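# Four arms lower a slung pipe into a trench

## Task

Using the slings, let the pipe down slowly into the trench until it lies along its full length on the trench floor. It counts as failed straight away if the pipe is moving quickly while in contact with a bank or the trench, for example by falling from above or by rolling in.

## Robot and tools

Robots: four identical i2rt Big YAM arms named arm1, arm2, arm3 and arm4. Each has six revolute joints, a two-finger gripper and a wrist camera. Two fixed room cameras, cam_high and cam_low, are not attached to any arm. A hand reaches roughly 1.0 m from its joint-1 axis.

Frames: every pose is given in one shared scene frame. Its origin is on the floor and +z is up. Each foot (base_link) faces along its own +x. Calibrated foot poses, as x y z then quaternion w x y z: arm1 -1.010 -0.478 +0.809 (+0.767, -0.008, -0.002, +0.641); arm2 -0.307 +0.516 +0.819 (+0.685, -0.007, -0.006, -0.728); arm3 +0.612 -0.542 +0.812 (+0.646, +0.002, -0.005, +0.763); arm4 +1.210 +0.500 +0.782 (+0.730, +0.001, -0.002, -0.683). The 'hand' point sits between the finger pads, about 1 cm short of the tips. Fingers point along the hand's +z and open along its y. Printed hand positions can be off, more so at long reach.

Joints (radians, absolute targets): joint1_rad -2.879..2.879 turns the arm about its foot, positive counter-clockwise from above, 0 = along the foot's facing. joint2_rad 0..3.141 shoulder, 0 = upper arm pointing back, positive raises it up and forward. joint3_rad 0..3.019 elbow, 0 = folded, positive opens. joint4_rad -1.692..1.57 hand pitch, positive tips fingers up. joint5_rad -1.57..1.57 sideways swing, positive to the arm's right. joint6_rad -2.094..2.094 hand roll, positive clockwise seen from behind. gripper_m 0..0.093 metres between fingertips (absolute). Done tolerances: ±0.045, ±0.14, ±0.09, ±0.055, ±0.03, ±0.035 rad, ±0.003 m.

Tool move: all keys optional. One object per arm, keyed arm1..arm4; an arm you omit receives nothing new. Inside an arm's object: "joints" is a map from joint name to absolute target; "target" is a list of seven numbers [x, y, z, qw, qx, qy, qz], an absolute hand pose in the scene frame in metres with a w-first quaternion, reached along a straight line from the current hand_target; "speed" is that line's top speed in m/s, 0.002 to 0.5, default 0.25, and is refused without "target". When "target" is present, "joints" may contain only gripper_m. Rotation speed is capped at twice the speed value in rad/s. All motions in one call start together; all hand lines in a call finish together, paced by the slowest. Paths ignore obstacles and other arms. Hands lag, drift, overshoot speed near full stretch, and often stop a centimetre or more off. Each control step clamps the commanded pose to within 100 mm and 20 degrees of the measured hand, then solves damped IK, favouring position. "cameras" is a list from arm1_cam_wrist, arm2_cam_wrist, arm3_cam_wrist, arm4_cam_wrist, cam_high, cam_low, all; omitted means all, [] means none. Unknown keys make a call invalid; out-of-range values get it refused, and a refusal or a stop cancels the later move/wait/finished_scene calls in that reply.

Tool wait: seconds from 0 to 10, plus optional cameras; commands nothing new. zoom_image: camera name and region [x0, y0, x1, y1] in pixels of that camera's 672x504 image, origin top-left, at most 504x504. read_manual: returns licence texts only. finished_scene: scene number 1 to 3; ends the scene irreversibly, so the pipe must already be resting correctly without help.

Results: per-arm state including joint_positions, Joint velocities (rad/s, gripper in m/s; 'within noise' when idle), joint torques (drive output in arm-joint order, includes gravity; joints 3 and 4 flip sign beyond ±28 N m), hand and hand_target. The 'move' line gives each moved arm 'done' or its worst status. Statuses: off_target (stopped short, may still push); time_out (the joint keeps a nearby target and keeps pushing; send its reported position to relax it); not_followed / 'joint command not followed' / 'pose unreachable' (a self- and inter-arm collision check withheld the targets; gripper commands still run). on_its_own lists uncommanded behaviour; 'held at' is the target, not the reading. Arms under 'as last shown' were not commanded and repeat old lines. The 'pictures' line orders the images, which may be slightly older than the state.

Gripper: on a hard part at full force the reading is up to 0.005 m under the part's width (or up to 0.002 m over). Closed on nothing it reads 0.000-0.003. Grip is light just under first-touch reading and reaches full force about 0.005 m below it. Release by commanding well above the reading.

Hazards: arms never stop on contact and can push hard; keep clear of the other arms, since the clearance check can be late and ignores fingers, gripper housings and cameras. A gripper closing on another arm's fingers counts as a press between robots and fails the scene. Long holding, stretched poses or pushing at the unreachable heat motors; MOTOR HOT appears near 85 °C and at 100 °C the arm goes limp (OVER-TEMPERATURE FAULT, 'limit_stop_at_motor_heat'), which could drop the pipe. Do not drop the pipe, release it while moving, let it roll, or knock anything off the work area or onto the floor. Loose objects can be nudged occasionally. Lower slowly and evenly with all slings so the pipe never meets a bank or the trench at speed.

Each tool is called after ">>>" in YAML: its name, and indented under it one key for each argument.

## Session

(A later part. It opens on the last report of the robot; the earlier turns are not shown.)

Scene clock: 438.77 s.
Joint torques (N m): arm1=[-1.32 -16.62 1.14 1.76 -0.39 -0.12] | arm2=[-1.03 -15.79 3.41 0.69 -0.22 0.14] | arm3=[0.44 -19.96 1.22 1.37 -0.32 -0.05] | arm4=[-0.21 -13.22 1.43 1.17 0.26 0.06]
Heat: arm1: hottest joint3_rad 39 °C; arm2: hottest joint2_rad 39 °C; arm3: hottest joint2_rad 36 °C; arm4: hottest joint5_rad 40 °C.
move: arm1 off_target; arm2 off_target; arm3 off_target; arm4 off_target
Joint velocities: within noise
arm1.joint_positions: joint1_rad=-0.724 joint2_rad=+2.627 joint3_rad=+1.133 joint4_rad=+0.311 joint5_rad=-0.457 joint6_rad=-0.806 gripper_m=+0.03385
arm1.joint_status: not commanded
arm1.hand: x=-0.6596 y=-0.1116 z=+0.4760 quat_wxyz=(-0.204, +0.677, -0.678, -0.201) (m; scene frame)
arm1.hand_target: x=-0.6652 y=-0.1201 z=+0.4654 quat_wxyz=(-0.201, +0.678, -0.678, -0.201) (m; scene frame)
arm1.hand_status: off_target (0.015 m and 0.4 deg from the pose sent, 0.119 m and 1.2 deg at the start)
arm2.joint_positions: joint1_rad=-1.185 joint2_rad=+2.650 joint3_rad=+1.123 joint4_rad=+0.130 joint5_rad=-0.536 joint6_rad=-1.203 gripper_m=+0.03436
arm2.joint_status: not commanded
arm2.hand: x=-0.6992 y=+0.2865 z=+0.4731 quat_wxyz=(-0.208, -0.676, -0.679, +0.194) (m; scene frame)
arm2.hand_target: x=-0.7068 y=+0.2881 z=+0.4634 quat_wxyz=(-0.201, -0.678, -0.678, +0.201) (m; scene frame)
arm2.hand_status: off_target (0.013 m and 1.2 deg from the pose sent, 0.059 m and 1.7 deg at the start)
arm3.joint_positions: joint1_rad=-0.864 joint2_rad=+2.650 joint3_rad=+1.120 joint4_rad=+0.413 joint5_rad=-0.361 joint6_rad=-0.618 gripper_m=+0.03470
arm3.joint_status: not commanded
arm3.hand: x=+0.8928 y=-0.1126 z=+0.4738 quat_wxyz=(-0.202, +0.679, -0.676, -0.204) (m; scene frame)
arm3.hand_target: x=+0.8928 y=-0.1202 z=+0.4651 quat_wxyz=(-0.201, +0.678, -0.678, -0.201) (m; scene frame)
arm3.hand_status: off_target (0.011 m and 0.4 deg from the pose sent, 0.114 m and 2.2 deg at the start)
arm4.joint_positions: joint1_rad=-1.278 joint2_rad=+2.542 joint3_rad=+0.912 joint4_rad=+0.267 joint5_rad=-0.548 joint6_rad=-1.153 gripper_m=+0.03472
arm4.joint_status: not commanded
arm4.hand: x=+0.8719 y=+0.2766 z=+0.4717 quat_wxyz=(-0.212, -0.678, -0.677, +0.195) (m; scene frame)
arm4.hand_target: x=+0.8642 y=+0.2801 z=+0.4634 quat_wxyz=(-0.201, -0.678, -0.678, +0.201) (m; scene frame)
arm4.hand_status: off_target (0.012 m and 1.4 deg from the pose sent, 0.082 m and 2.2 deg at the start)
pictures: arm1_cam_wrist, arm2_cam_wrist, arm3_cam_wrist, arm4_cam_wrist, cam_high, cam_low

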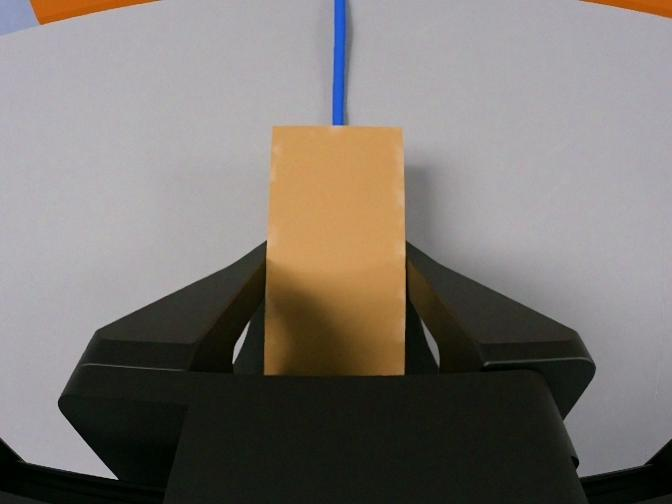

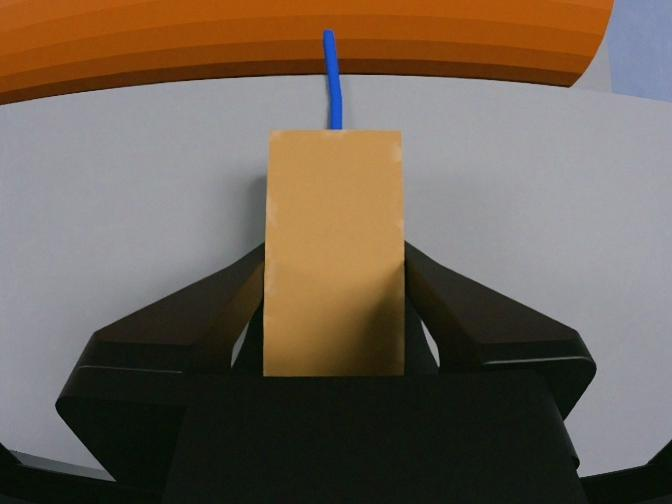

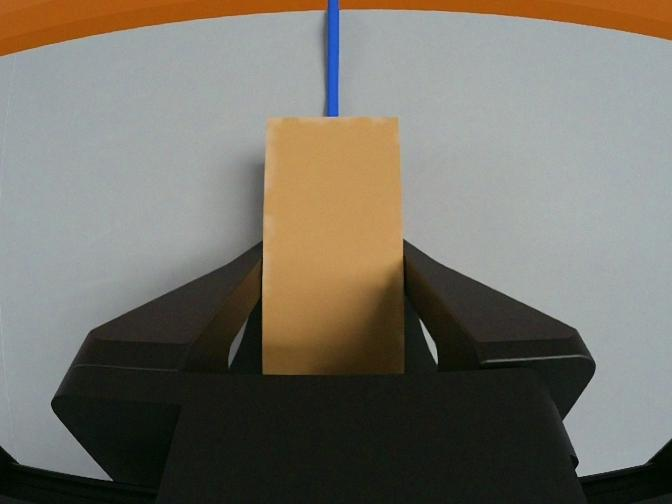

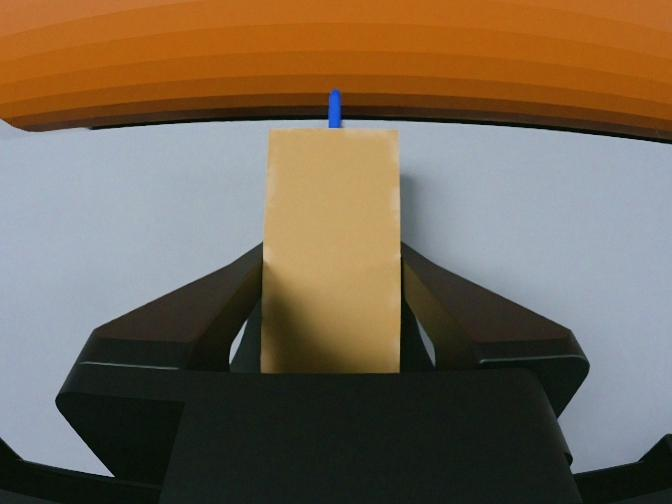

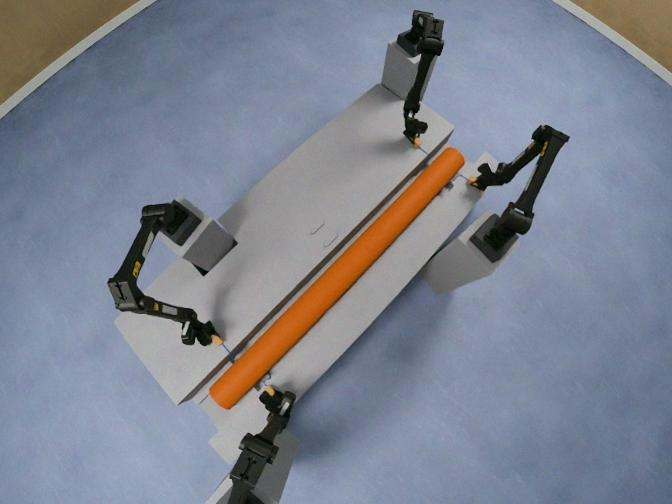

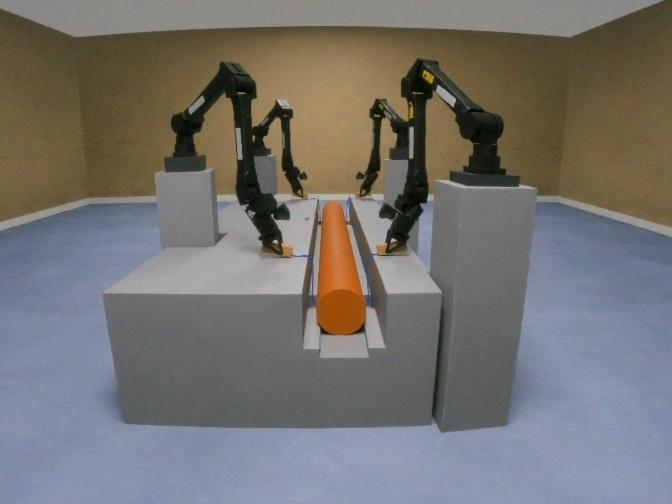

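>>> move:
  arm1: {"target": [-0.665, -0.12, 0.450, -0.2008, 0.678, -0.678, -0.2008], "speed": 0.06}
  arm2: {"target": [-0.707, 0.288, 0.450, 0.2008, 0.678, 0.678, -0.2008], "speed": 0.06}
  arm3: {"target": [0.893, -0.12, 0.450, -0.2008, 0.678, -0.678, -0.2008], "speed": 0.06}
  arm4: {"target": [0.864, 0.280, 0.452, 0.2008, 0.678, 0.678, -0.2008], "speed": 0.06}
  cameras: []

>>> move:
  arm1: {"joints": {"gripper_m": 0.093}}
  arm2: {"joints": {"gripper_m": 0.093}}
  arm3: {"joints": {"gripper_m": 0.093}}
  arm4: {"joints": {"gripper_m": 0.093}}

Scene clock: 443.27 s.
Joint torques (N m): arm1=[-1.03 -14.74 2.84 1.61 0.06 -0.07] | arm2=[-0.5 -13.98 4.66 0.9 0.51 0.18] | arm3=[0.67 -17.49 2.97 1.1 0.15 0.01] | arm4=[0.21 -11.75 2.32 1.22 0.74 0.11]
Heat: arm1: hottest joint3_rad 38 °C; arm2: hottest joint2_rad 38 °C; arm3: hottest joint2_rad 36 °C; arm4: hottest joint5_rad 39 °C.
move: arm1 off_target; arm2 off_target; arm3 off_target; arm4 off_target
Joint velocities: within noise
arm1.joint_positions: joint1_rad=-0.725 joint2_rad=+2.639 joint3_rad=+1.134 joint4_rad=+0.331 joint5_rad=-0.469 joint6_rad=-0.810 gripper_m=+0.03385
arm1.joint_status: not commanded
arm1.hand: x=-0.6612 y=-0.1113 z=+0.4730 quat_wxyz=(-0.209, +0.678, -0.674, -0.206) (m; scene frame)
arm1.hand_target: x=-0.6659 y=-0.1206 z=+0.4512 quat_wxyz=(-0.201, +0.678, -0.678, -0.201) (m; scene frame)
arm1.hand_status: off_target (0.025 m and 1.2 deg from the pose sent, 0.028 m and 0.4 deg at the start)
arm2.joint_positions: joint1_rad=-1.193 joint2_rad=+2.663 joint3_rad=+1.130 joint4_rad=+0.134 joint5_rad=-0.554 joint6_rad=-1.206 gripper_m=+0.03436
arm2.joint_status: not commanded
arm2.hand: x=-0.6990 y=+0.2875 z=+0.4698 quat_wxyz=(-0.215, -0.676, -0.676, +0.198) (m; scene frame)
arm2.hand_target: x=-0.7061 y=+0.2885 z=+0.4512 quat_wxyz=(-0.201, -0.678, -0.678, +0.201) (m; scene frame)
arm2.hand_status: off_target (0.021 m and 1.7 deg from the pose sent, 0.024 m and 1.2 deg at the start)
arm3.joint_positions: joint1_rad=-0.866 joint2_rad=+2.661 joint3_rad=+1.122 joint4_rad=+0.432 joint5_rad=-0.372 joint6_rad=-0.624 gripper_m=+0.03470
arm3.joint_status: not commanded
arm3.hand: x=+0.8921 y=-0.1125 z=+0.4711 quat_wxyz=(-0.207, +0.680, -0.672, -0.208) (m; scene frame)
arm3.hand_target: x=+0.8923 y=-0.1206 z=+0.4511 quat_wxyz=(-0.201, +0.678, -0.678, -0.201) (m; scene frame)
arm3.hand_status: off_target (0.022 m and 1.3 deg from the pose sent, 0.025 m and 0.5 deg at the start)
arm4.joint_positions: joint1_rad=-1.285 joint2_rad=+2.557 joint3_rad=+0.918 joint4_rad=+0.277 joint5_rad=-0.561 joint6_rad=-1.158 gripper_m=+0.03472
arm4.joint_status: not commanded
arm4.hand: x=+0.8720 y=+0.2774 z=+0.4682 quat_wxyz=(-0.216, -0.676, -0.675, +0.200) (m; scene frame)
arm4.hand_target: x=+0.8646 y=+0.2802 z=+0.4529 quat_wxyz=(-0.201, -0.678, -0.678, +0.201) (m; scene frame)
arm4.hand_status: off_target (0.018 m and 1.8 deg from the pose sent, 0.021 m and 1.4 deg at the start)
pictures: none
No camera images: "cameras" was empty.

Scene clock: 443.93 s.
Joint torques (N m): arm1=[-0.62 -16.73 1.92 1.72 -0.21 -0.05] | arm2=[-0.56 -15.62 3.19 0.42 0.3 0.25] | arm3=[1.08 -19.6 1.26 0.96 -0.32 -0.01] | arm4=[0.09 -12.81 1.61 1.1 0.62 0.25]
Heat: arm1: hottest joint3_rad 38 °C; arm2: hottest joint2_rad 38 °C; arm3: hottest joint2_rad 36 °C; arm4: hottest joint5_rad 39 °C.
move: arm1 done; arm2 done; arm3 done; arm4 done
Joint velocities: within noise
arm1.joint_positions: joint1_rad=-0.725 joint2_rad=+2.660 joint3_rad=+1.146 joint4_rad=+0.331 joint5_rad=-0.461 joint6_rad=-0.810 gripper_m=+0.09293
arm1.joint_status: all done
arm1.hand: x=-0.6628 y=-0.1144 z=+0.4633 quat_wxyz=(-0.204, +0.678, -0.676, -0.202) (m; scene frame)
arm1.hand_target: x=-0.6660 y=-0.1207 z=+0.4511 quat_wxyz=(-0.200, +0.678, -0.678, -0.201) (m; scene frame)
arm1.hand_status: not commanded
arm2.joint_positions: joint1_rad=-1.193 joint2_rad=+2.680 joint3_rad=+1.148 joint4_rad=+0.144 joint5_rad=-0.548 joint6_rad=-1.211 gripper_m=+0.09294
arm2.joint_status: all done
arm2.hand: x=-0.7035 y=+0.2865 z=+0.4636 quat_wxyz=(-0.210, -0.674, -0.679, +0.202) (m; scene frame)
arm2.hand_target: x=-0.7063 y=+0.2884 z=+0.4513 quat_wxyz=(-0.201, -0.678, -0.678, +0.201) (m; scene frame)
arm2.hand_status: not commanded
arm3.joint_positions: joint1_rad=-0.872 joint2_rad=+2.683 joint3_rad=+1.144 joint4_rad=+0.436 joint5_rad=-0.361 joint6_rad=-0.622 gripper_m=+0.09292
arm3.joint_status: all done
arm3.hand: x=+0.8981 y=-0.1122 z=+0.4629 quat_wxyz=(-0.210, +0.678, -0.675, -0.203) (m; scene frame)
arm3.hand_target: x=+0.8925 y=-0.1207 z=+0.4511 quat_wxyz=(-0.201, +0.678, -0.678, -0.201) (m; scene frame)
arm3.hand_status: not commanded
arm4.joint_positions: joint1_rad=-1.283 joint2_rad=+2.567 joint3_rad=+0.927 joint4_rad=+0.281 joint5_rad=-0.558 joint6_rad=-1.170 gripper_m=+0.09288
arm4.joint_status: all done
arm4.hand: x=+0.8708 y=+0.2768 z=+0.4642 quat_wxyz=(-0.213, -0.672, -0.680, +0.201) (m; scene frame)
arm4.hand_target: x=+0.8645 y=+0.2802 z=+0.4529 quat_wxyz=(-0.201, -0.678, -0.678, +0.201) (m; scene frame)
arm4.hand_status: not commanded
pictures: arm1_cam_wrist, arm2_cam_wrist, arm3_cam_wrist, arm4_cam_wrist, cam_high, cam_low

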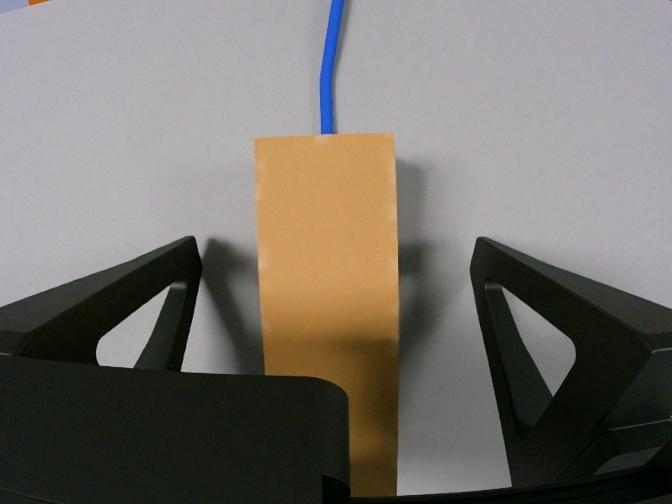

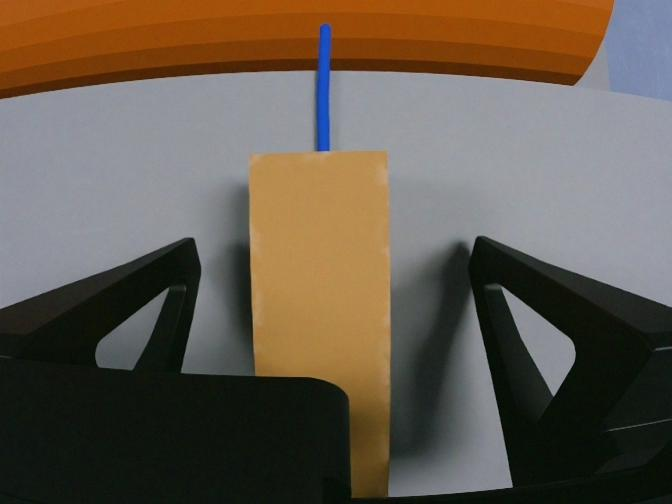

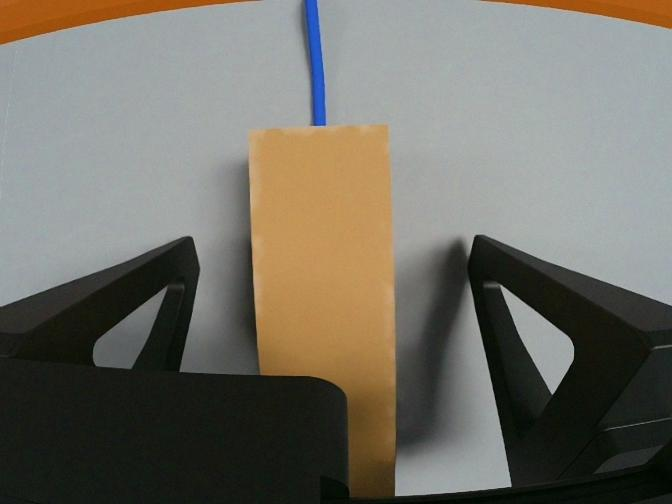

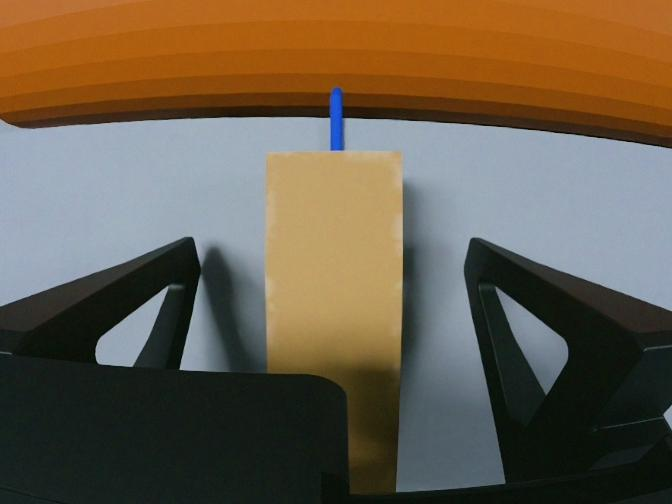

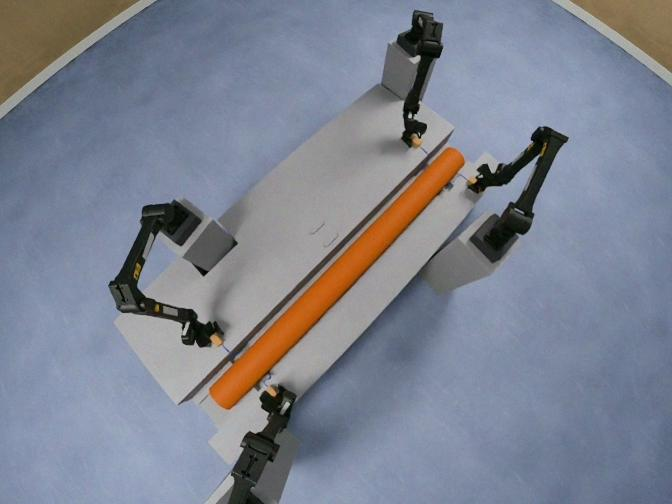

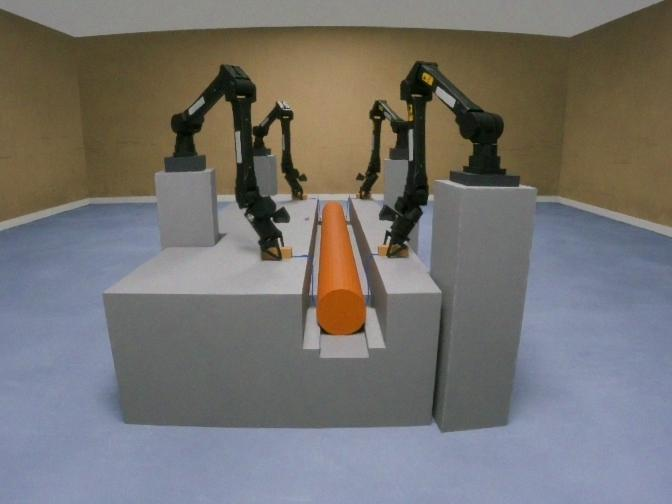

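>>> move:
  arm1: {"target": [-0.665, -0.14, 0.60, -0.2008, 0.678, -0.678, -0.2008], "speed": 0.2}
  arm2: {"target": [-0.71, 0.31, 0.60, 0.2008, 0.678, 0.678, -0.2008], "speed": 0.2}
  arm3: {"target": [0.895, -0.14, 0.60, -0.2008, 0.678, -0.678, -0.2008], "speed": 0.2}
  arm4: {"target": [0.86, 0.30, 0.60, 0.2008, 0.678, 0.678, -0.2008], "speed": 0.2}

>>> zoom_image:
  camera: "cam_high"
  region: [110, 80, 510, 470]

>>> zoom_image:
  camera: "cam_low"
  region: [220, 170, 470, 370]

Scene clock: 498.83 s.
Joint torques (N m): arm1=[-0.79 -16.5 2.32 0.76 -0.45 -0.06] | arm2=[-1.55 -16.62 2.59 -0.54 -0.59 0.08] | arm3=[0.56 -19.43 2.11 0.44 -0.55 -0.06] | arm4=[-0.21 -13.86 1.47 0.1 -0.38 0.02]
Heat: arm1: hottest joint2_rad 37 °C; arm2: hottest joint2_rad 37 °C; arm3: hottest joint2_rad 35 °C; arm4: hottest joint5_rad 36 °C.
move: arm1 done; arm2 done; arm3 done; arm4 done
Joint velocities: within noise
arm1.joint_positions: joint1_rad=-0.765 joint2_rad=+2.268 joint3_rad=+0.913 joint4_rad=+0.162 joint5_rad=-0.472 joint6_rad=-0.850 gripper_m=+0.09293
arm1.joint_status: not commanded
arm1.hand: x=-0.6624 y=-0.1339 z=+0.6033 quat_wxyz=(-0.209, +0.678, -0.676, -0.200) (m; scene frame)
arm1.hand_target: x=-0.6651 y=-0.1399 z=+0.6001 quat_wxyz=(-0.201, +0.678, -0.678, -0.201) (m; scene frame)
arm1.hand_status: done (0.007 m and 0.9 deg from the pose sent, 0.139 m and 0.5 deg at the start)
arm2.joint_positions: joint1_rad=-1.227 joint2_rad=+2.291 joint3_rad=+0.948 joint4_rad=-0.040 joint5_rad=-0.536 joint6_rad=-1.247 gripper_m=+0.09296
arm2.joint_status: not commanded
arm2.hand: x=-0.7150 y=+0.3030 z=+0.6039 quat_wxyz=(-0.197, -0.674, -0.681, +0.208) (m; scene frame)
arm2.hand_target: x=-0.7100 y=+0.3098 z=+0.6001 quat_wxyz=(-0.201, -0.678, -0.678, +0.201) (m; scene frame)
arm2.hand_status: done (0.009 m and 1.1 deg from the pose sent, 0.139 m and 1.2 deg at the start)
arm3.joint_positions: joint1_rad=-0.899 joint2_rad=+2.280 joint3_rad=+0.889 joint4_rad=+0.273 joint5_rad=-0.370 joint6_rad=-0.649 gripper_m=+0.09293
arm3.joint_status: not commanded
arm3.hand: x=+0.8952 y=-0.1347 z=+0.6037 quat_wxyz=(-0.207, +0.678, -0.676, -0.201) (m; scene frame)
arm3.hand_target: x=+0.8949 y=-0.1400 z=+0.6001 quat_wxyz=(-0.201, +0.678, -0.678, -0.201) (m; scene frame)
arm3.hand_status: done (0.006 m and 0.7 deg from the pose sent, 0.140 m and 1.1 deg at the start)
arm4.joint_positions: joint1_rad=-1.333 joint2_rad=+2.145 joint3_rad=+0.755 joint4_rad=+0.023 joint5_rad=-0.542 joint6_rad=-1.209 gripper_m=+0.09292
arm4.joint_status: not commanded
arm4.hand: x=+0.8572 y=+0.2962 z=+0.5999 quat_wxyz=(-0.199, -0.679, -0.677, +0.204) (m; scene frame)
arm4.hand_target: x=+0.8600 y=+0.3000 z=+0.5999 quat_wxyz=(-0.201, -0.678, -0.678, +0.201) (m; scene frame)
arm4.hand_status: done (0.005 m and 0.4 deg from the pose sent, 0.138 m and 1.6 deg at the start)
pictures: arm1_cam_wrist, arm2_cam_wrist, arm3_cam_wrist, arm4_cam_wrist, cam_high, cam_low

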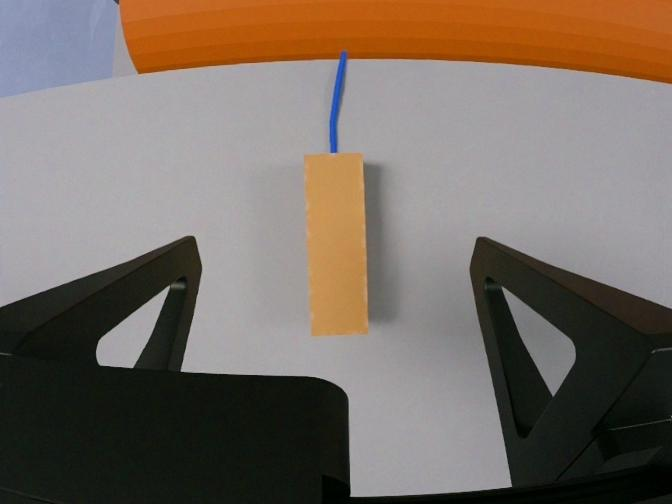

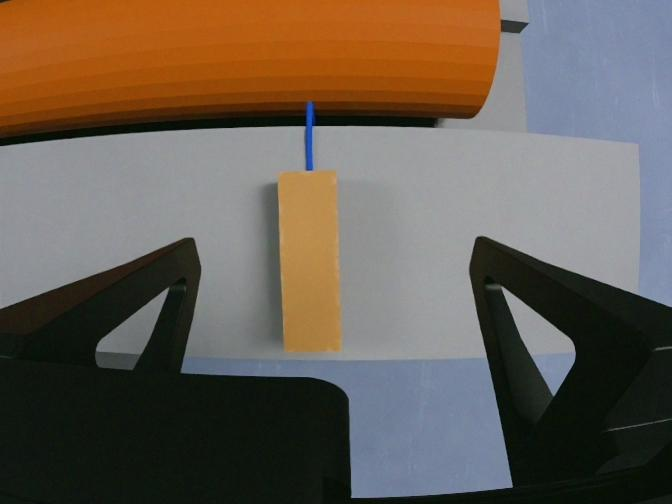

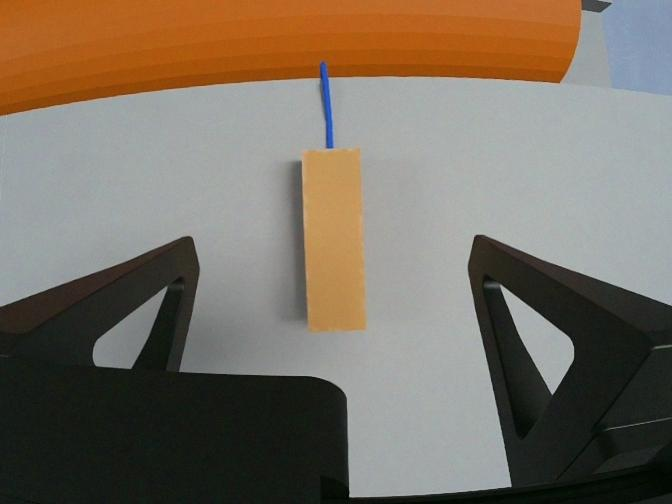

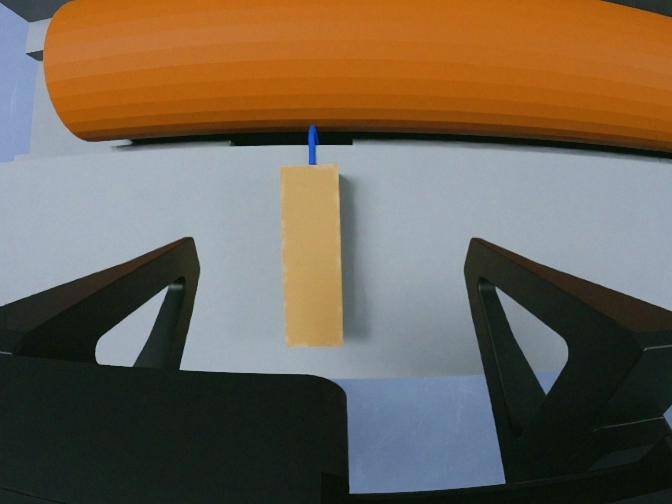

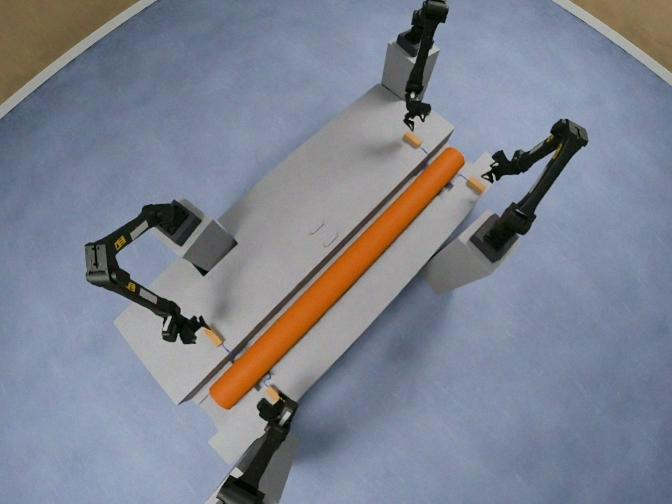

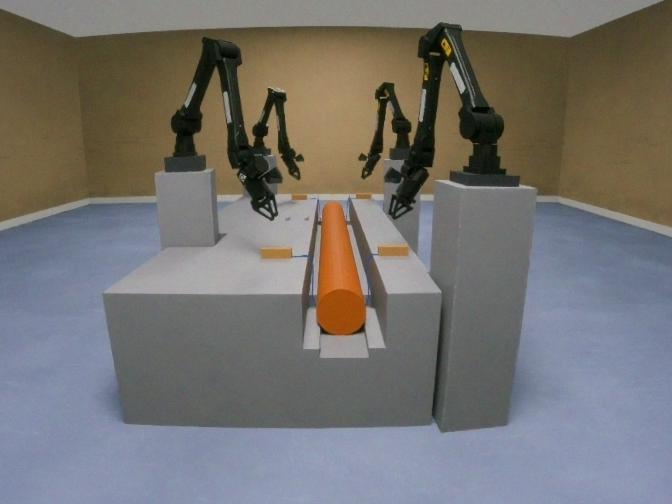

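Scaled by 1.260.

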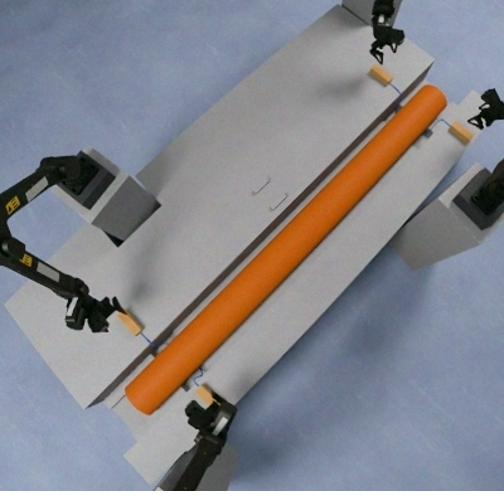

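Scaled by 2.016.

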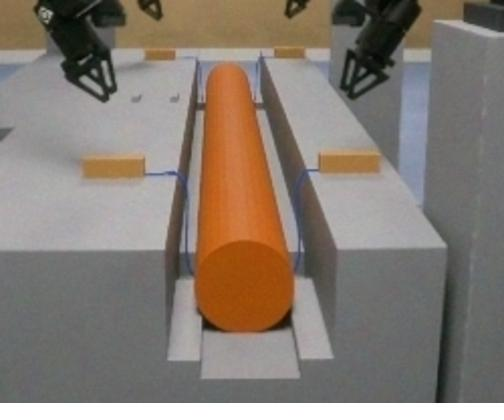

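>>> move:
  arm4: {"joints": {"joint2_rad": 1.945}}
  cameras: []

>>> move:
  arm4: {"joints": {"joint2_rad": 1.895}}
  cameras: []

>>> move:
  cameras: []

Scene clock: 502.17 s.
Joint torques (N m): arm1=[-1.08 -17.44 2.37 0.69 -0.45 -0.1] | arm2=[-1.49 -16.5 2.59 -0.51 -0.59 0.06] | arm3=[0.62 -19.31 2.1 0.43 -0.54 -0.06] | arm4=[-0.21 -12.98 3.71 0.57 -0.34 0.02]
Heat: arm1: hottest joint2_rad 36 °C; arm2: hottest joint2_rad 37 °C; arm3: hottest joint2_rad 35 °C; arm4: hottest joint5_rad 36 °C.
move: arm4 done
Joint velocities: within noise
arm1, arm3: as last shown
arm1.joint_positions: joint1_rad=-0.765 joint2_rad=+2.268 joint3_rad=+0.913 joint4_rad=+0.162 joint5_rad=-0.472 joint6_rad=-0.851 gripper_m=+0.09293
arm2.joint_positions: joint1_rad=-1.227 joint2_rad=+2.291 joint3_rad=+0.948 joint4_rad=-0.041 joint5_rad=-0.536 joint6_rad=-1.248 gripper_m=+0.09296
arm2.joint_status: not commanded
arm2.hand: x=-0.7149 y=+0.3030 z=+0.6039 quat_wxyz=(-0.197, -0.674, -0.681, +0.208) (m; scene frame)
arm2.hand_target: x=-0.7099 y=+0.3098 z=+0.6000 quat_wxyz=(-0.201, -0.678, -0.678, +0.201) (m; scene frame)
arm2.hand_status: not commanded
arm3.joint_positions: joint1_rad=-0.899 joint2_rad=+2.280 joint3_rad=+0.889 joint4_rad=+0.273 joint5_rad=-0.370 joint6_rad=-0.650 gripper_m=+0.09293
arm4.joint_positions: joint1_rad=-1.333 joint2_rad=+1.940 joint3_rad=+0.748 joint4_rad=+0.018 joint5_rad=-0.543 joint6_rad=-1.210 gripper_m=+0.09292
arm4.joint_status: all done
arm4.hand: x=+0.8084 y=+0.2811 z=+0.6812 quat_wxyz=(-0.155, -0.651, -0.686, +0.286) (m; scene frame)
arm4.hand_target: x=+0.8080 y=+0.2844 z=+0.6791 quat_wxyz=(-0.155, -0.650, -0.687, +0.284) (m; scene frame)
arm4.hand_status: not commanded
pictures: none
No camera images: "cameras" was empty.

Scene clock: 502.93 s.
Joint torques (N m): arm1=[-0.67 -17.38 2.3 0.79 -0.45 -0.09] | arm2=[-1.49 -16.5 2.59 -0.5 -0.59 0.06] | arm3=[0.56 -19.25 2.13 0.46 -0.53 -0.05] | arm4=[-0.26 -14.8 3.93 0.61 -0.33 0.02]
Heat: arm1: hottest joint2_rad 36 °C; arm2: hottest joint2_rad 37 °C; arm3: hottest joint2_rad 35 °C; arm4: hottest joint5_rad 36 °C.
move: arm4 done
Joint velocities: within noise
arm1, arm2, arm3: as last shown
arm2.hand_target: x=-0.7100 y=+0.3098 z=+0.6000 quat_wxyz=(-0.201, -0.678, -0.678, +0.201) (m; scene frame)
arm4.joint_positions: joint1_rad=-1.333 joint2_rad=+1.911 joint3_rad=+0.748 joint4_rad=+0.018 joint5_rad=-0.543 joint6_rad=-1.210 gripper_m=+0.09292
arm4.joint_status: all done
arm4.hand: x=+0.8023 y=+0.2792 z=+0.6933 quat_wxyz=(-0.149, -0.646, -0.687, +0.297) (m; scene frame)
arm4.hand_target: x=+0.7973 y=+0.2813 z=+0.7005 quat_wxyz=(-0.143, -0.642, -0.689, +0.304) (m; scene frame)
arm4.hand_status: not commanded
pictures: none
No camera images: "cameras" was empty.

Scene clock: 502.93 s.
Joint torques (N m): arm1=[-0.67 -17.38 2.3 0.79 -0.45 -0.09] | arm2=[-1.49 -16.5 2.59 -0.5 -0.59 0.06] | arm3=[0.56 -19.25 2.13 0.46 -0.53 -0.05] | arm4=[-0.26 -14.8 3.93 0.61 -0.33 0.02]
Heat: arm1: hottest joint2_rad 36 °C; arm2: hottest joint2_rad 37 °C; arm3: hottest joint2_rad 35 °C; arm4: hottest joint5_rad 36 °C.
Joint velocities: within noise
arm1.joint_positions: joint1_rad=-0.765 joint2_rad=+2.268 joint3_rad=+0.913 joint4_rad=+0.162 joint5_rad=-0.472 joint6_rad=-0.851 gripper_m=+0.09293
arm1.joint_status: not commanded
arm1.hand: x=-0.6624 y=-0.1339 z=+0.6033 quat_wxyz=(-0.209, +0.678, -0.676, -0.200) (m; scene frame)
arm1.hand_target: x=-0.6651 y=-0.1399 z=+0.6001 quat_wxyz=(-0.201, +0.678, -0.678, -0.201) (m; scene frame)
arm1.hand_status: not commanded
arm2.joint_positions: joint1_rad=-1.227 joint2_rad=+2.291 joint3_rad=+0.948 joint4_rad=-0.041 joint5_rad=-0.536 joint6_rad=-1.248 gripper_m=+0.09296
arm2.joint_status: not commanded
arm2.hand: x=-0.7149 y=+0.3030 z=+0.6039 quat_wxyz=(-0.197, -0.674, -0.681, +0.208) (m; scene frame)
arm2.hand_target: x=-0.7100 y=+0.3098 z=+0.6000 quat_wxyz=(-0.201, -0.678, -0.678, +0.201) (m; scene frame)
arm2.hand_status: not commanded
arm3.joint_positions: joint1_rad=-0.899 joint2_rad=+2.280 joint3_rad=+0.889 joint4_rad=+0.273 joint5_rad=-0.370 joint6_rad=-0.650 gripper_m=+0.09293
arm3.joint_status: not commanded
arm3.hand: x=+0.8952 y=-0.1347 z=+0.6037 quat_wxyz=(-0.207, +0.678, -0.676, -0.201) (m; scene frame)
arm3.hand_target: x=+0.8949 y=-0.1400 z=+0.6001 quat_wxyz=(-0.201, +0.678, -0.678, -0.201) (m; scene frame)
arm3.hand_status: not commanded
arm4.joint_positions: joint1_rad=-1.333 joint2_rad=+1.911 joint3_rad=+0.748 joint4_rad=+0.018 joint5_rad=-0.543 joint6_rad=-1.210 gripper_m=+0.09292
arm4.joint_status: all done
arm4.hand: x=+0.8023 y=+0.2792 z=+0.6933 quat_wxyz=(-0.149, -0.646, -0.687, +0.297) (m; scene frame)
arm4.hand_target: x=+0.7973 y=+0.2813 z=+0.7005 quat_wxyz=(-0.143, -0.642, -0.689, +0.304) (m; scene frame)
arm4.hand_status: not commanded
pictures: none
No camera images: "cameras" was empty.

>>> move:
  arm1: {"target": [-0.669, -0.118, 0.451, -0.2008, 0.678, -0.678, -0.2008], "speed": 0.15}
  arm2: {"target": [-0.705, 0.288, 0.452, 0.2008, 0.678, 0.678, -0.2008], "speed": 0.15}
  arm3: {"target": [0.890, -0.118, 0.451, -0.2008, 0.678, -0.678, -0.2008], "speed": 0.15}
  arm4: {"target": [0.862, 0.280, 0.453, 0.2008, 0.678, 0.678, -0.2008], "speed": 0.15}

>>> move:
  arm1: {"joints": {"gripper_m": 0.02}}
  arm2: {"joints": {"gripper_m": 0.02}}
  arm3: {"joints": {"gripper_m": 0.02}}
  arm4: {"joints": {"gripper_m": 0.02}}

Scene clock: 522.00 s.
Joint torques (N m): arm1=[0.56 -16.44 1.92 1.66 -0.22 0.1] | arm2=[0.73 -15.56 3.07 0.46 -0.26 0.27] | arm3=[2.14 -19.08 2.3 1.35 -0.16 0.09] | arm4=[1.26 -13.04 1.59 0.81 0.02 0.38]
Heat: arm1: hottest joint2_rad 35 °C; arm2: hottest joint2_rad 37 °C; arm3: hottest joint2_rad 35 °C; arm4: hottest joint5_rad 36 °C.
move: arm1 off_target; arm2 off_target; arm3 off_target; arm4 off_target
Joint velocities: within noise
arm1.joint_positions: joint1_rad=-0.730 joint2_rad=+2.659 joint3_rad=+1.138 joint4_rad=+0.337 joint5_rad=-0.457 joint6_rad=-0.816 gripper_m=+0.09293
arm1.joint_status: not commanded
arm1.hand: x=-0.6629 y=-0.1183 z=+0.4631 quat_wxyz=(-0.205, +0.679, -0.677, -0.200) (m; scene frame)
arm1.hand_target: x=-0.6692 y=-0.1182 z=+0.4515 quat_wxyz=(-0.201, +0.678, -0.678, -0.201) (m; scene frame)
arm1.hand_status: off_target (0.014 m and 0.5 deg from the pose sent, 0.153 m and 0.9 deg at the start)
arm2.joint_positions: joint1_rad=-1.208 joint2_rad=+2.676 joint3_rad=+1.142 joint4_rad=+0.149 joint5_rad=-0.535 joint6_rad=-1.214 gripper_m=+0.09296
arm2.joint_status: not commanded
arm2.hand: x=-0.7072 y=+0.2944 z=+0.4638 quat_wxyz=(-0.202, -0.679, -0.676, +0.203) (m; scene frame)
arm2.hand_target: x=-0.7049 y=+0.2882 z=+0.4525 quat_wxyz=(-0.201, -0.678, -0.678, +0.201) (m; scene frame)
arm2.hand_status: off_target (0.014 m and 0.4 deg from the pose sent, 0.153 m and 1.1 deg at the start)
arm3.joint_positions: joint1_rad=-0.876 joint2_rad=+2.679 joint3_rad=+1.129 joint4_rad=+0.429 joint5_rad=-0.361 joint6_rad=-0.623 gripper_m=+0.09293
arm3.joint_status: not commanded
arm3.hand: x=+0.8943 y=-0.1202 z=+0.4621 quat_wxyz=(-0.201, +0.676, -0.679, -0.202) (m; scene frame)
arm3.hand_target: x=+0.8900 y=-0.1183 z=+0.4514 quat_wxyz=(-0.201, +0.678, -0.678, -0.201) (m; scene frame)
arm3.hand_status: off_target (0.012 m and 0.3 deg from the pose sent, 0.154 m and 0.8 deg at the start)
arm4.joint_positions: joint1_rad=-1.303 joint2_rad=+2.567 joint3_rad=+0.933 joint4_rad=+0.282 joint5_rad=-0.542 joint6_rad=-1.185 gripper_m=+0.09292
arm4.joint_status: not commanded
arm4.hand: x=+0.8618 y=+0.2846 z=+0.4631 quat_wxyz=(-0.202, -0.675, -0.680, +0.205) (m; scene frame)
arm4.hand_target: x=+0.8621 y=+0.2802 z=+0.4533 quat_wxyz=(-0.201, -0.678, -0.678, +0.201) (m; scene frame)
arm4.hand_status: off_target (0.011 m and 0.6 deg from the pose sent, 0.248 m and 13.1 deg at the start)
pictures: arm1_cam_wrist, arm2_cam_wrist, arm3_cam_wrist, arm4_cam_wrist, cam_high, cam_low

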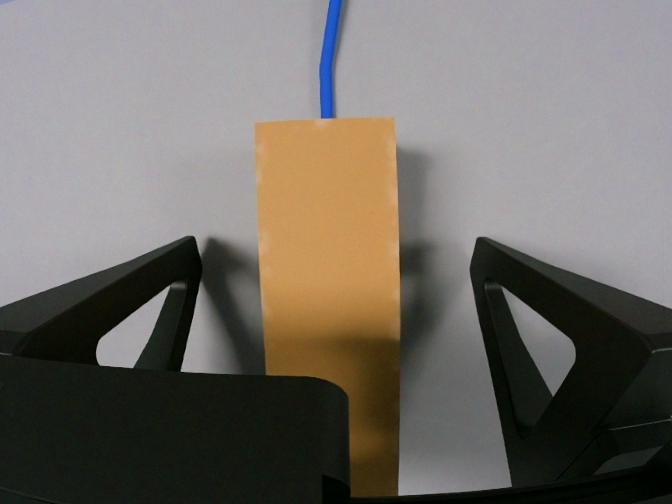

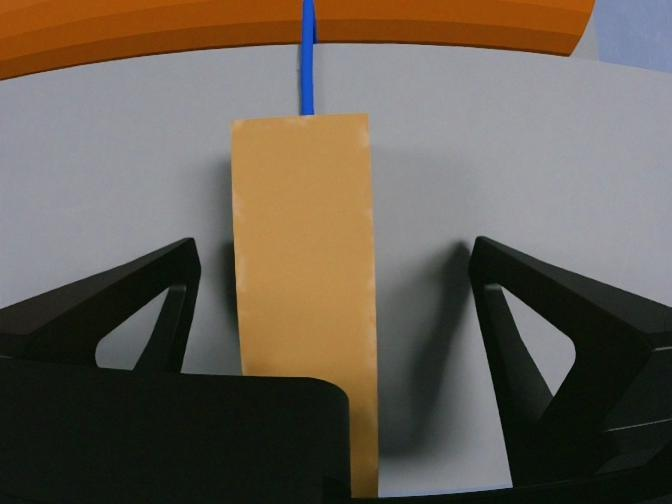

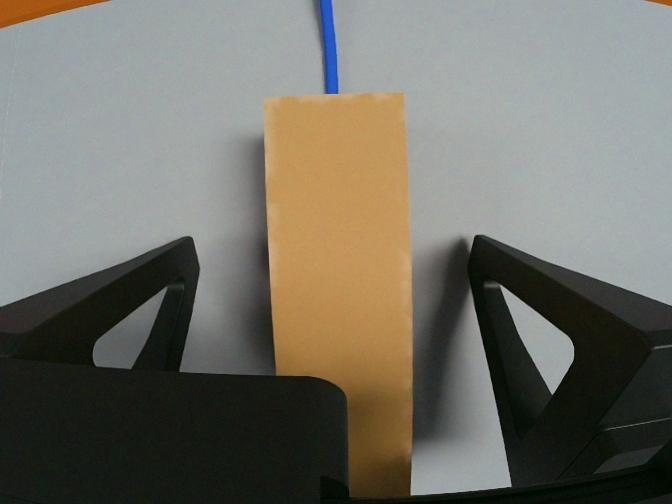

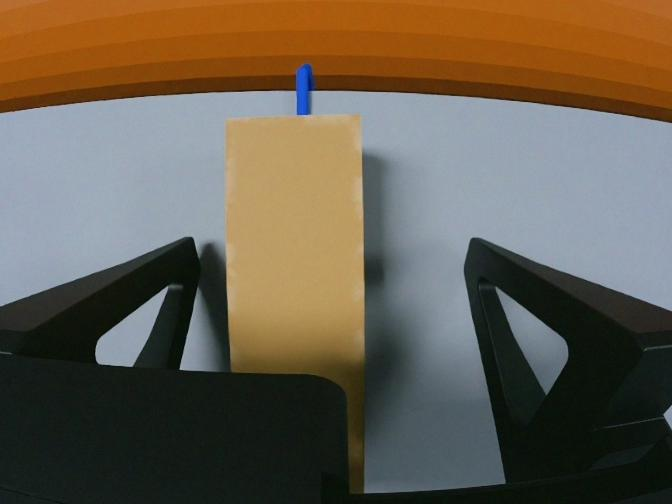

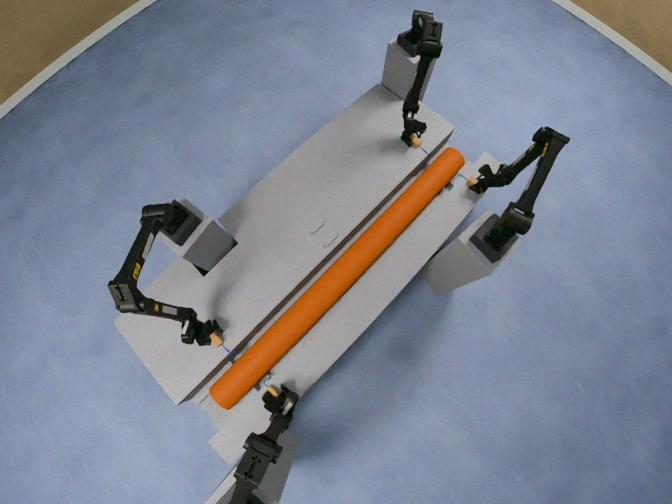

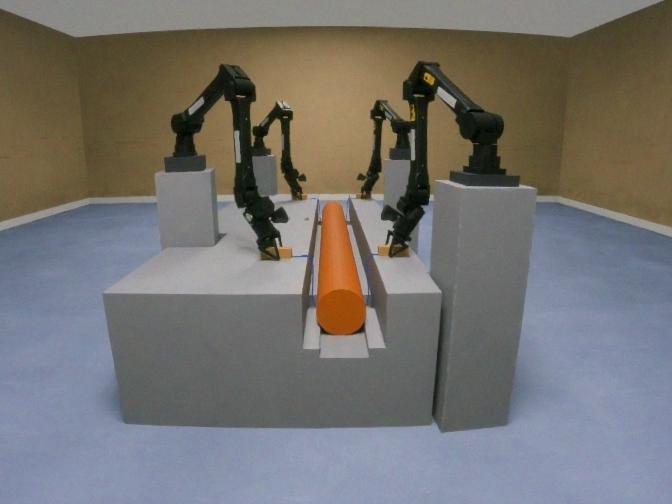

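Scene clock: 522.67 s.
Joint torques (N m): arm1=[0.26 -16.85 1.95 1.68 -0.3 0.09] | arm2=[0.56 -16.09 2.03 0.34 -0.29 0.2] | arm3=[1.73 -19.25 1.91 1.28 -0.2 0.05] | arm4=[0.97 -13.27 0.8 0.72 0.07 0.28]
Heat: arm1: hottest joint2_rad 35 °C; arm2: hottest joint2_rad 37 °C; arm3: hottest joint2_rad 35 °C; arm4: hottest joint5_rad 36 °C.
move: arm1 off_target; arm2 off_target; arm3 off_target; arm4 off_target
Joint velocities: within noise
arm1.joint_positions: joint1_rad=-0.730 joint2_rad=+2.659 joint3_rad=+1.139 joint4_rad=+0.337 joint5_rad=-0.456 joint6_rad=-0.814 gripper_m=+0.03390
arm1.joint_status: gripper_m off_target (ended at +0.03394, target +0.02000)
arm1.hand: x=-0.6623 y=-0.1180 z=+0.4632 quat_wxyz=(-0.205, +0.678, -0.677, -0.199) (m; scene frame)
arm1.hand_target: x=-0.6692 y=-0.1182 z=+0.4515 quat_wxyz=(-0.201, +0.678, -0.678, -0.201) (m; scene frame)
arm1.hand_status: not commanded
arm2.joint_positions: joint1_rad=-1.206 joint2_rad=+2.679 joint3_rad=+1.155 joint4_rad=+0.153 joint5_rad=-0.534 joint6_rad=-1.207 gripper_m=+0.03450
arm2.joint_status: gripper_m off_target (ended at +0.03454, target +0.02000)
arm2.hand: x=-0.7137 y=+0.2918 z=+0.4634 quat_wxyz=(-0.199, -0.679, -0.675, +0.208) (m; scene frame)
arm2.hand_target: x=-0.7047 y=+0.2883 z=+0.4525 quat_wxyz=(-0.201, -0.678, -0.678, +0.201) (m; scene frame)
arm2.hand_status: not commanded
arm3.joint_positions: joint1_rad=-0.871 joint2_rad=+2.680 joint3_rad=+1.134 joint4_rad=+0.430 joint5_rad=-0.360 joint6_rad=-0.621 gripper_m=+0.03486
arm3.joint_status: gripper_m off_target (ended at +0.03488, target +0.02000)
arm3.hand: x=+0.8942 y=-0.1164 z=+0.4625 quat_wxyz=(-0.204, +0.677, -0.677, -0.202) (m; scene frame)
arm3.hand_target: x=+0.8898 y=-0.1183 z=+0.4513 quat_wxyz=(-0.201, +0.678, -0.678, -0.201) (m; scene frame)
arm3.hand_status: not commanded
arm4.joint_positions: joint1_rad=-1.298 joint2_rad=+2.568 joint3_rad=+0.944 joint4_rad=+0.285 joint5_rad=-0.544 joint6_rad=-1.176 gripper_m=+0.03486
arm4.joint_status: gripper_m off_target (ended at +0.03489, target +0.02000)
arm4.hand: x=+0.8562 y=+0.2803 z=+0.4634 quat_wxyz=(-0.201, -0.674, -0.679, +0.210) (m; scene frame)
arm4.hand_target: x=+0.8624 y=+0.2802 z=+0.4533 quat_wxyz=(-0.201, -0.678, -0.678, +0.201) (m; scene frame)
arm4.hand_status: not commanded
pictures: arm1_cam_wrist, arm2_cam_wrist, arm3_cam_wrist, arm4_cam_wrist, cam_high, cam_low

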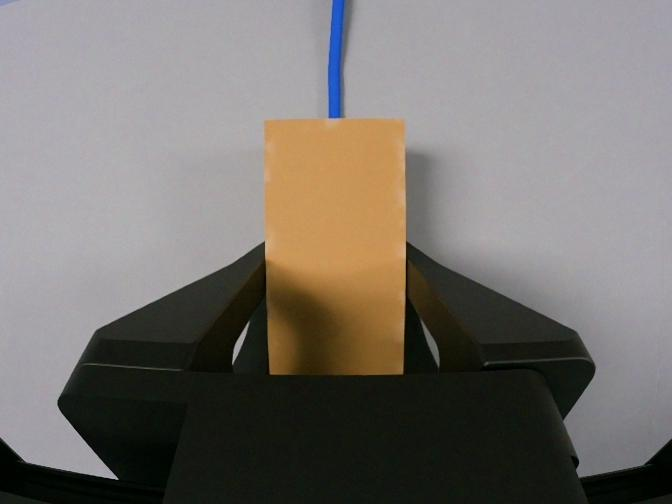

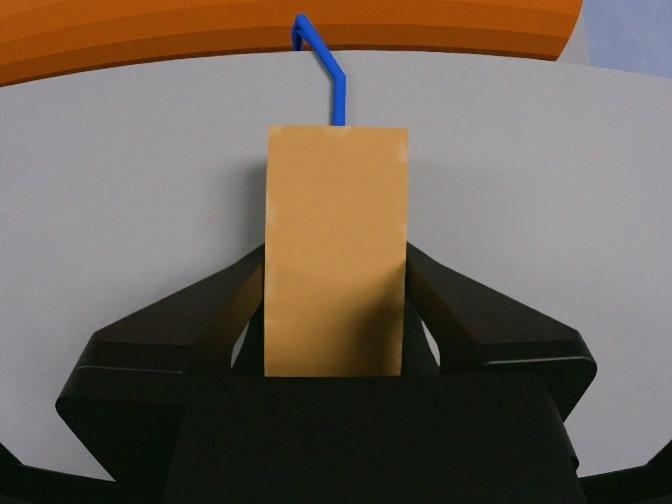

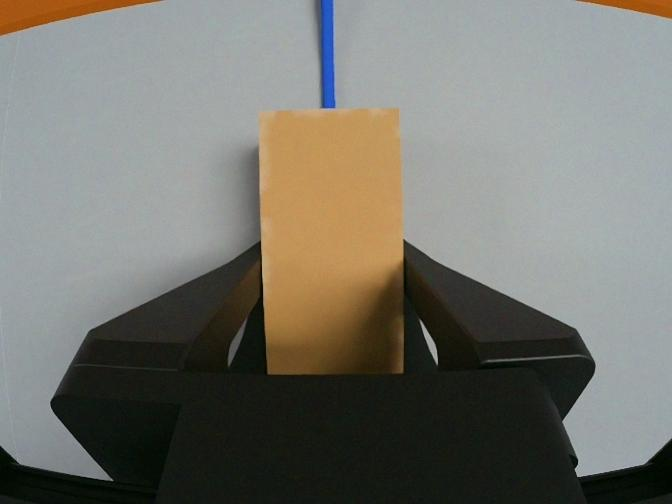

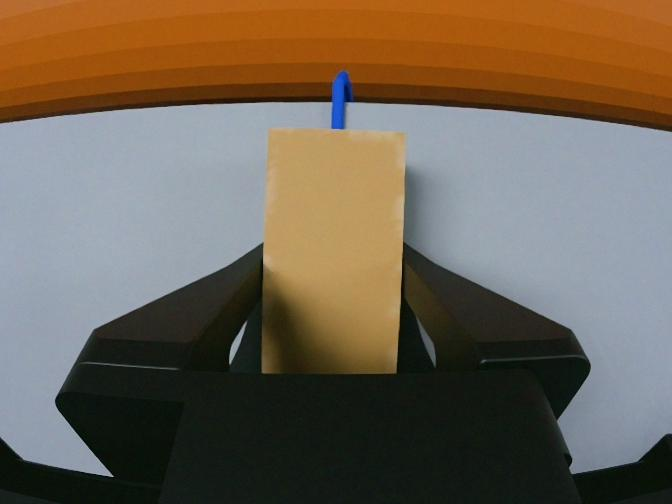

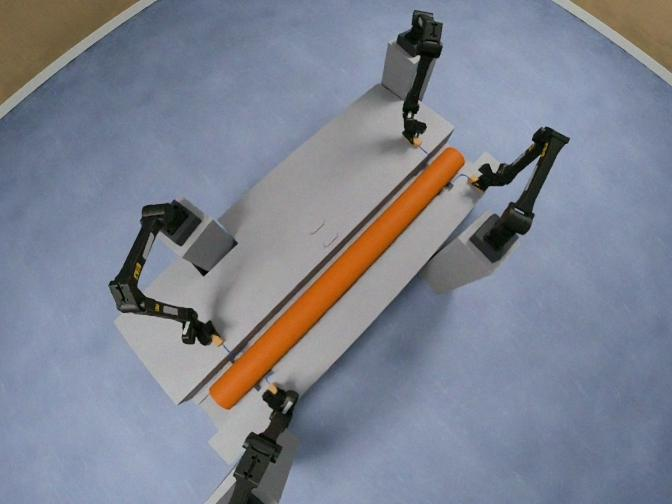

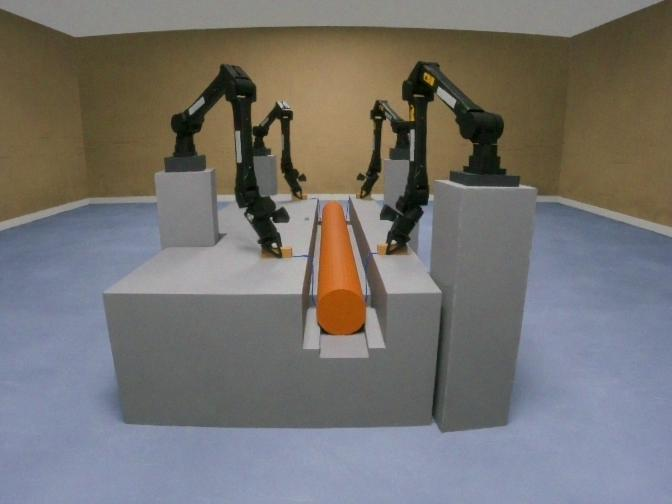

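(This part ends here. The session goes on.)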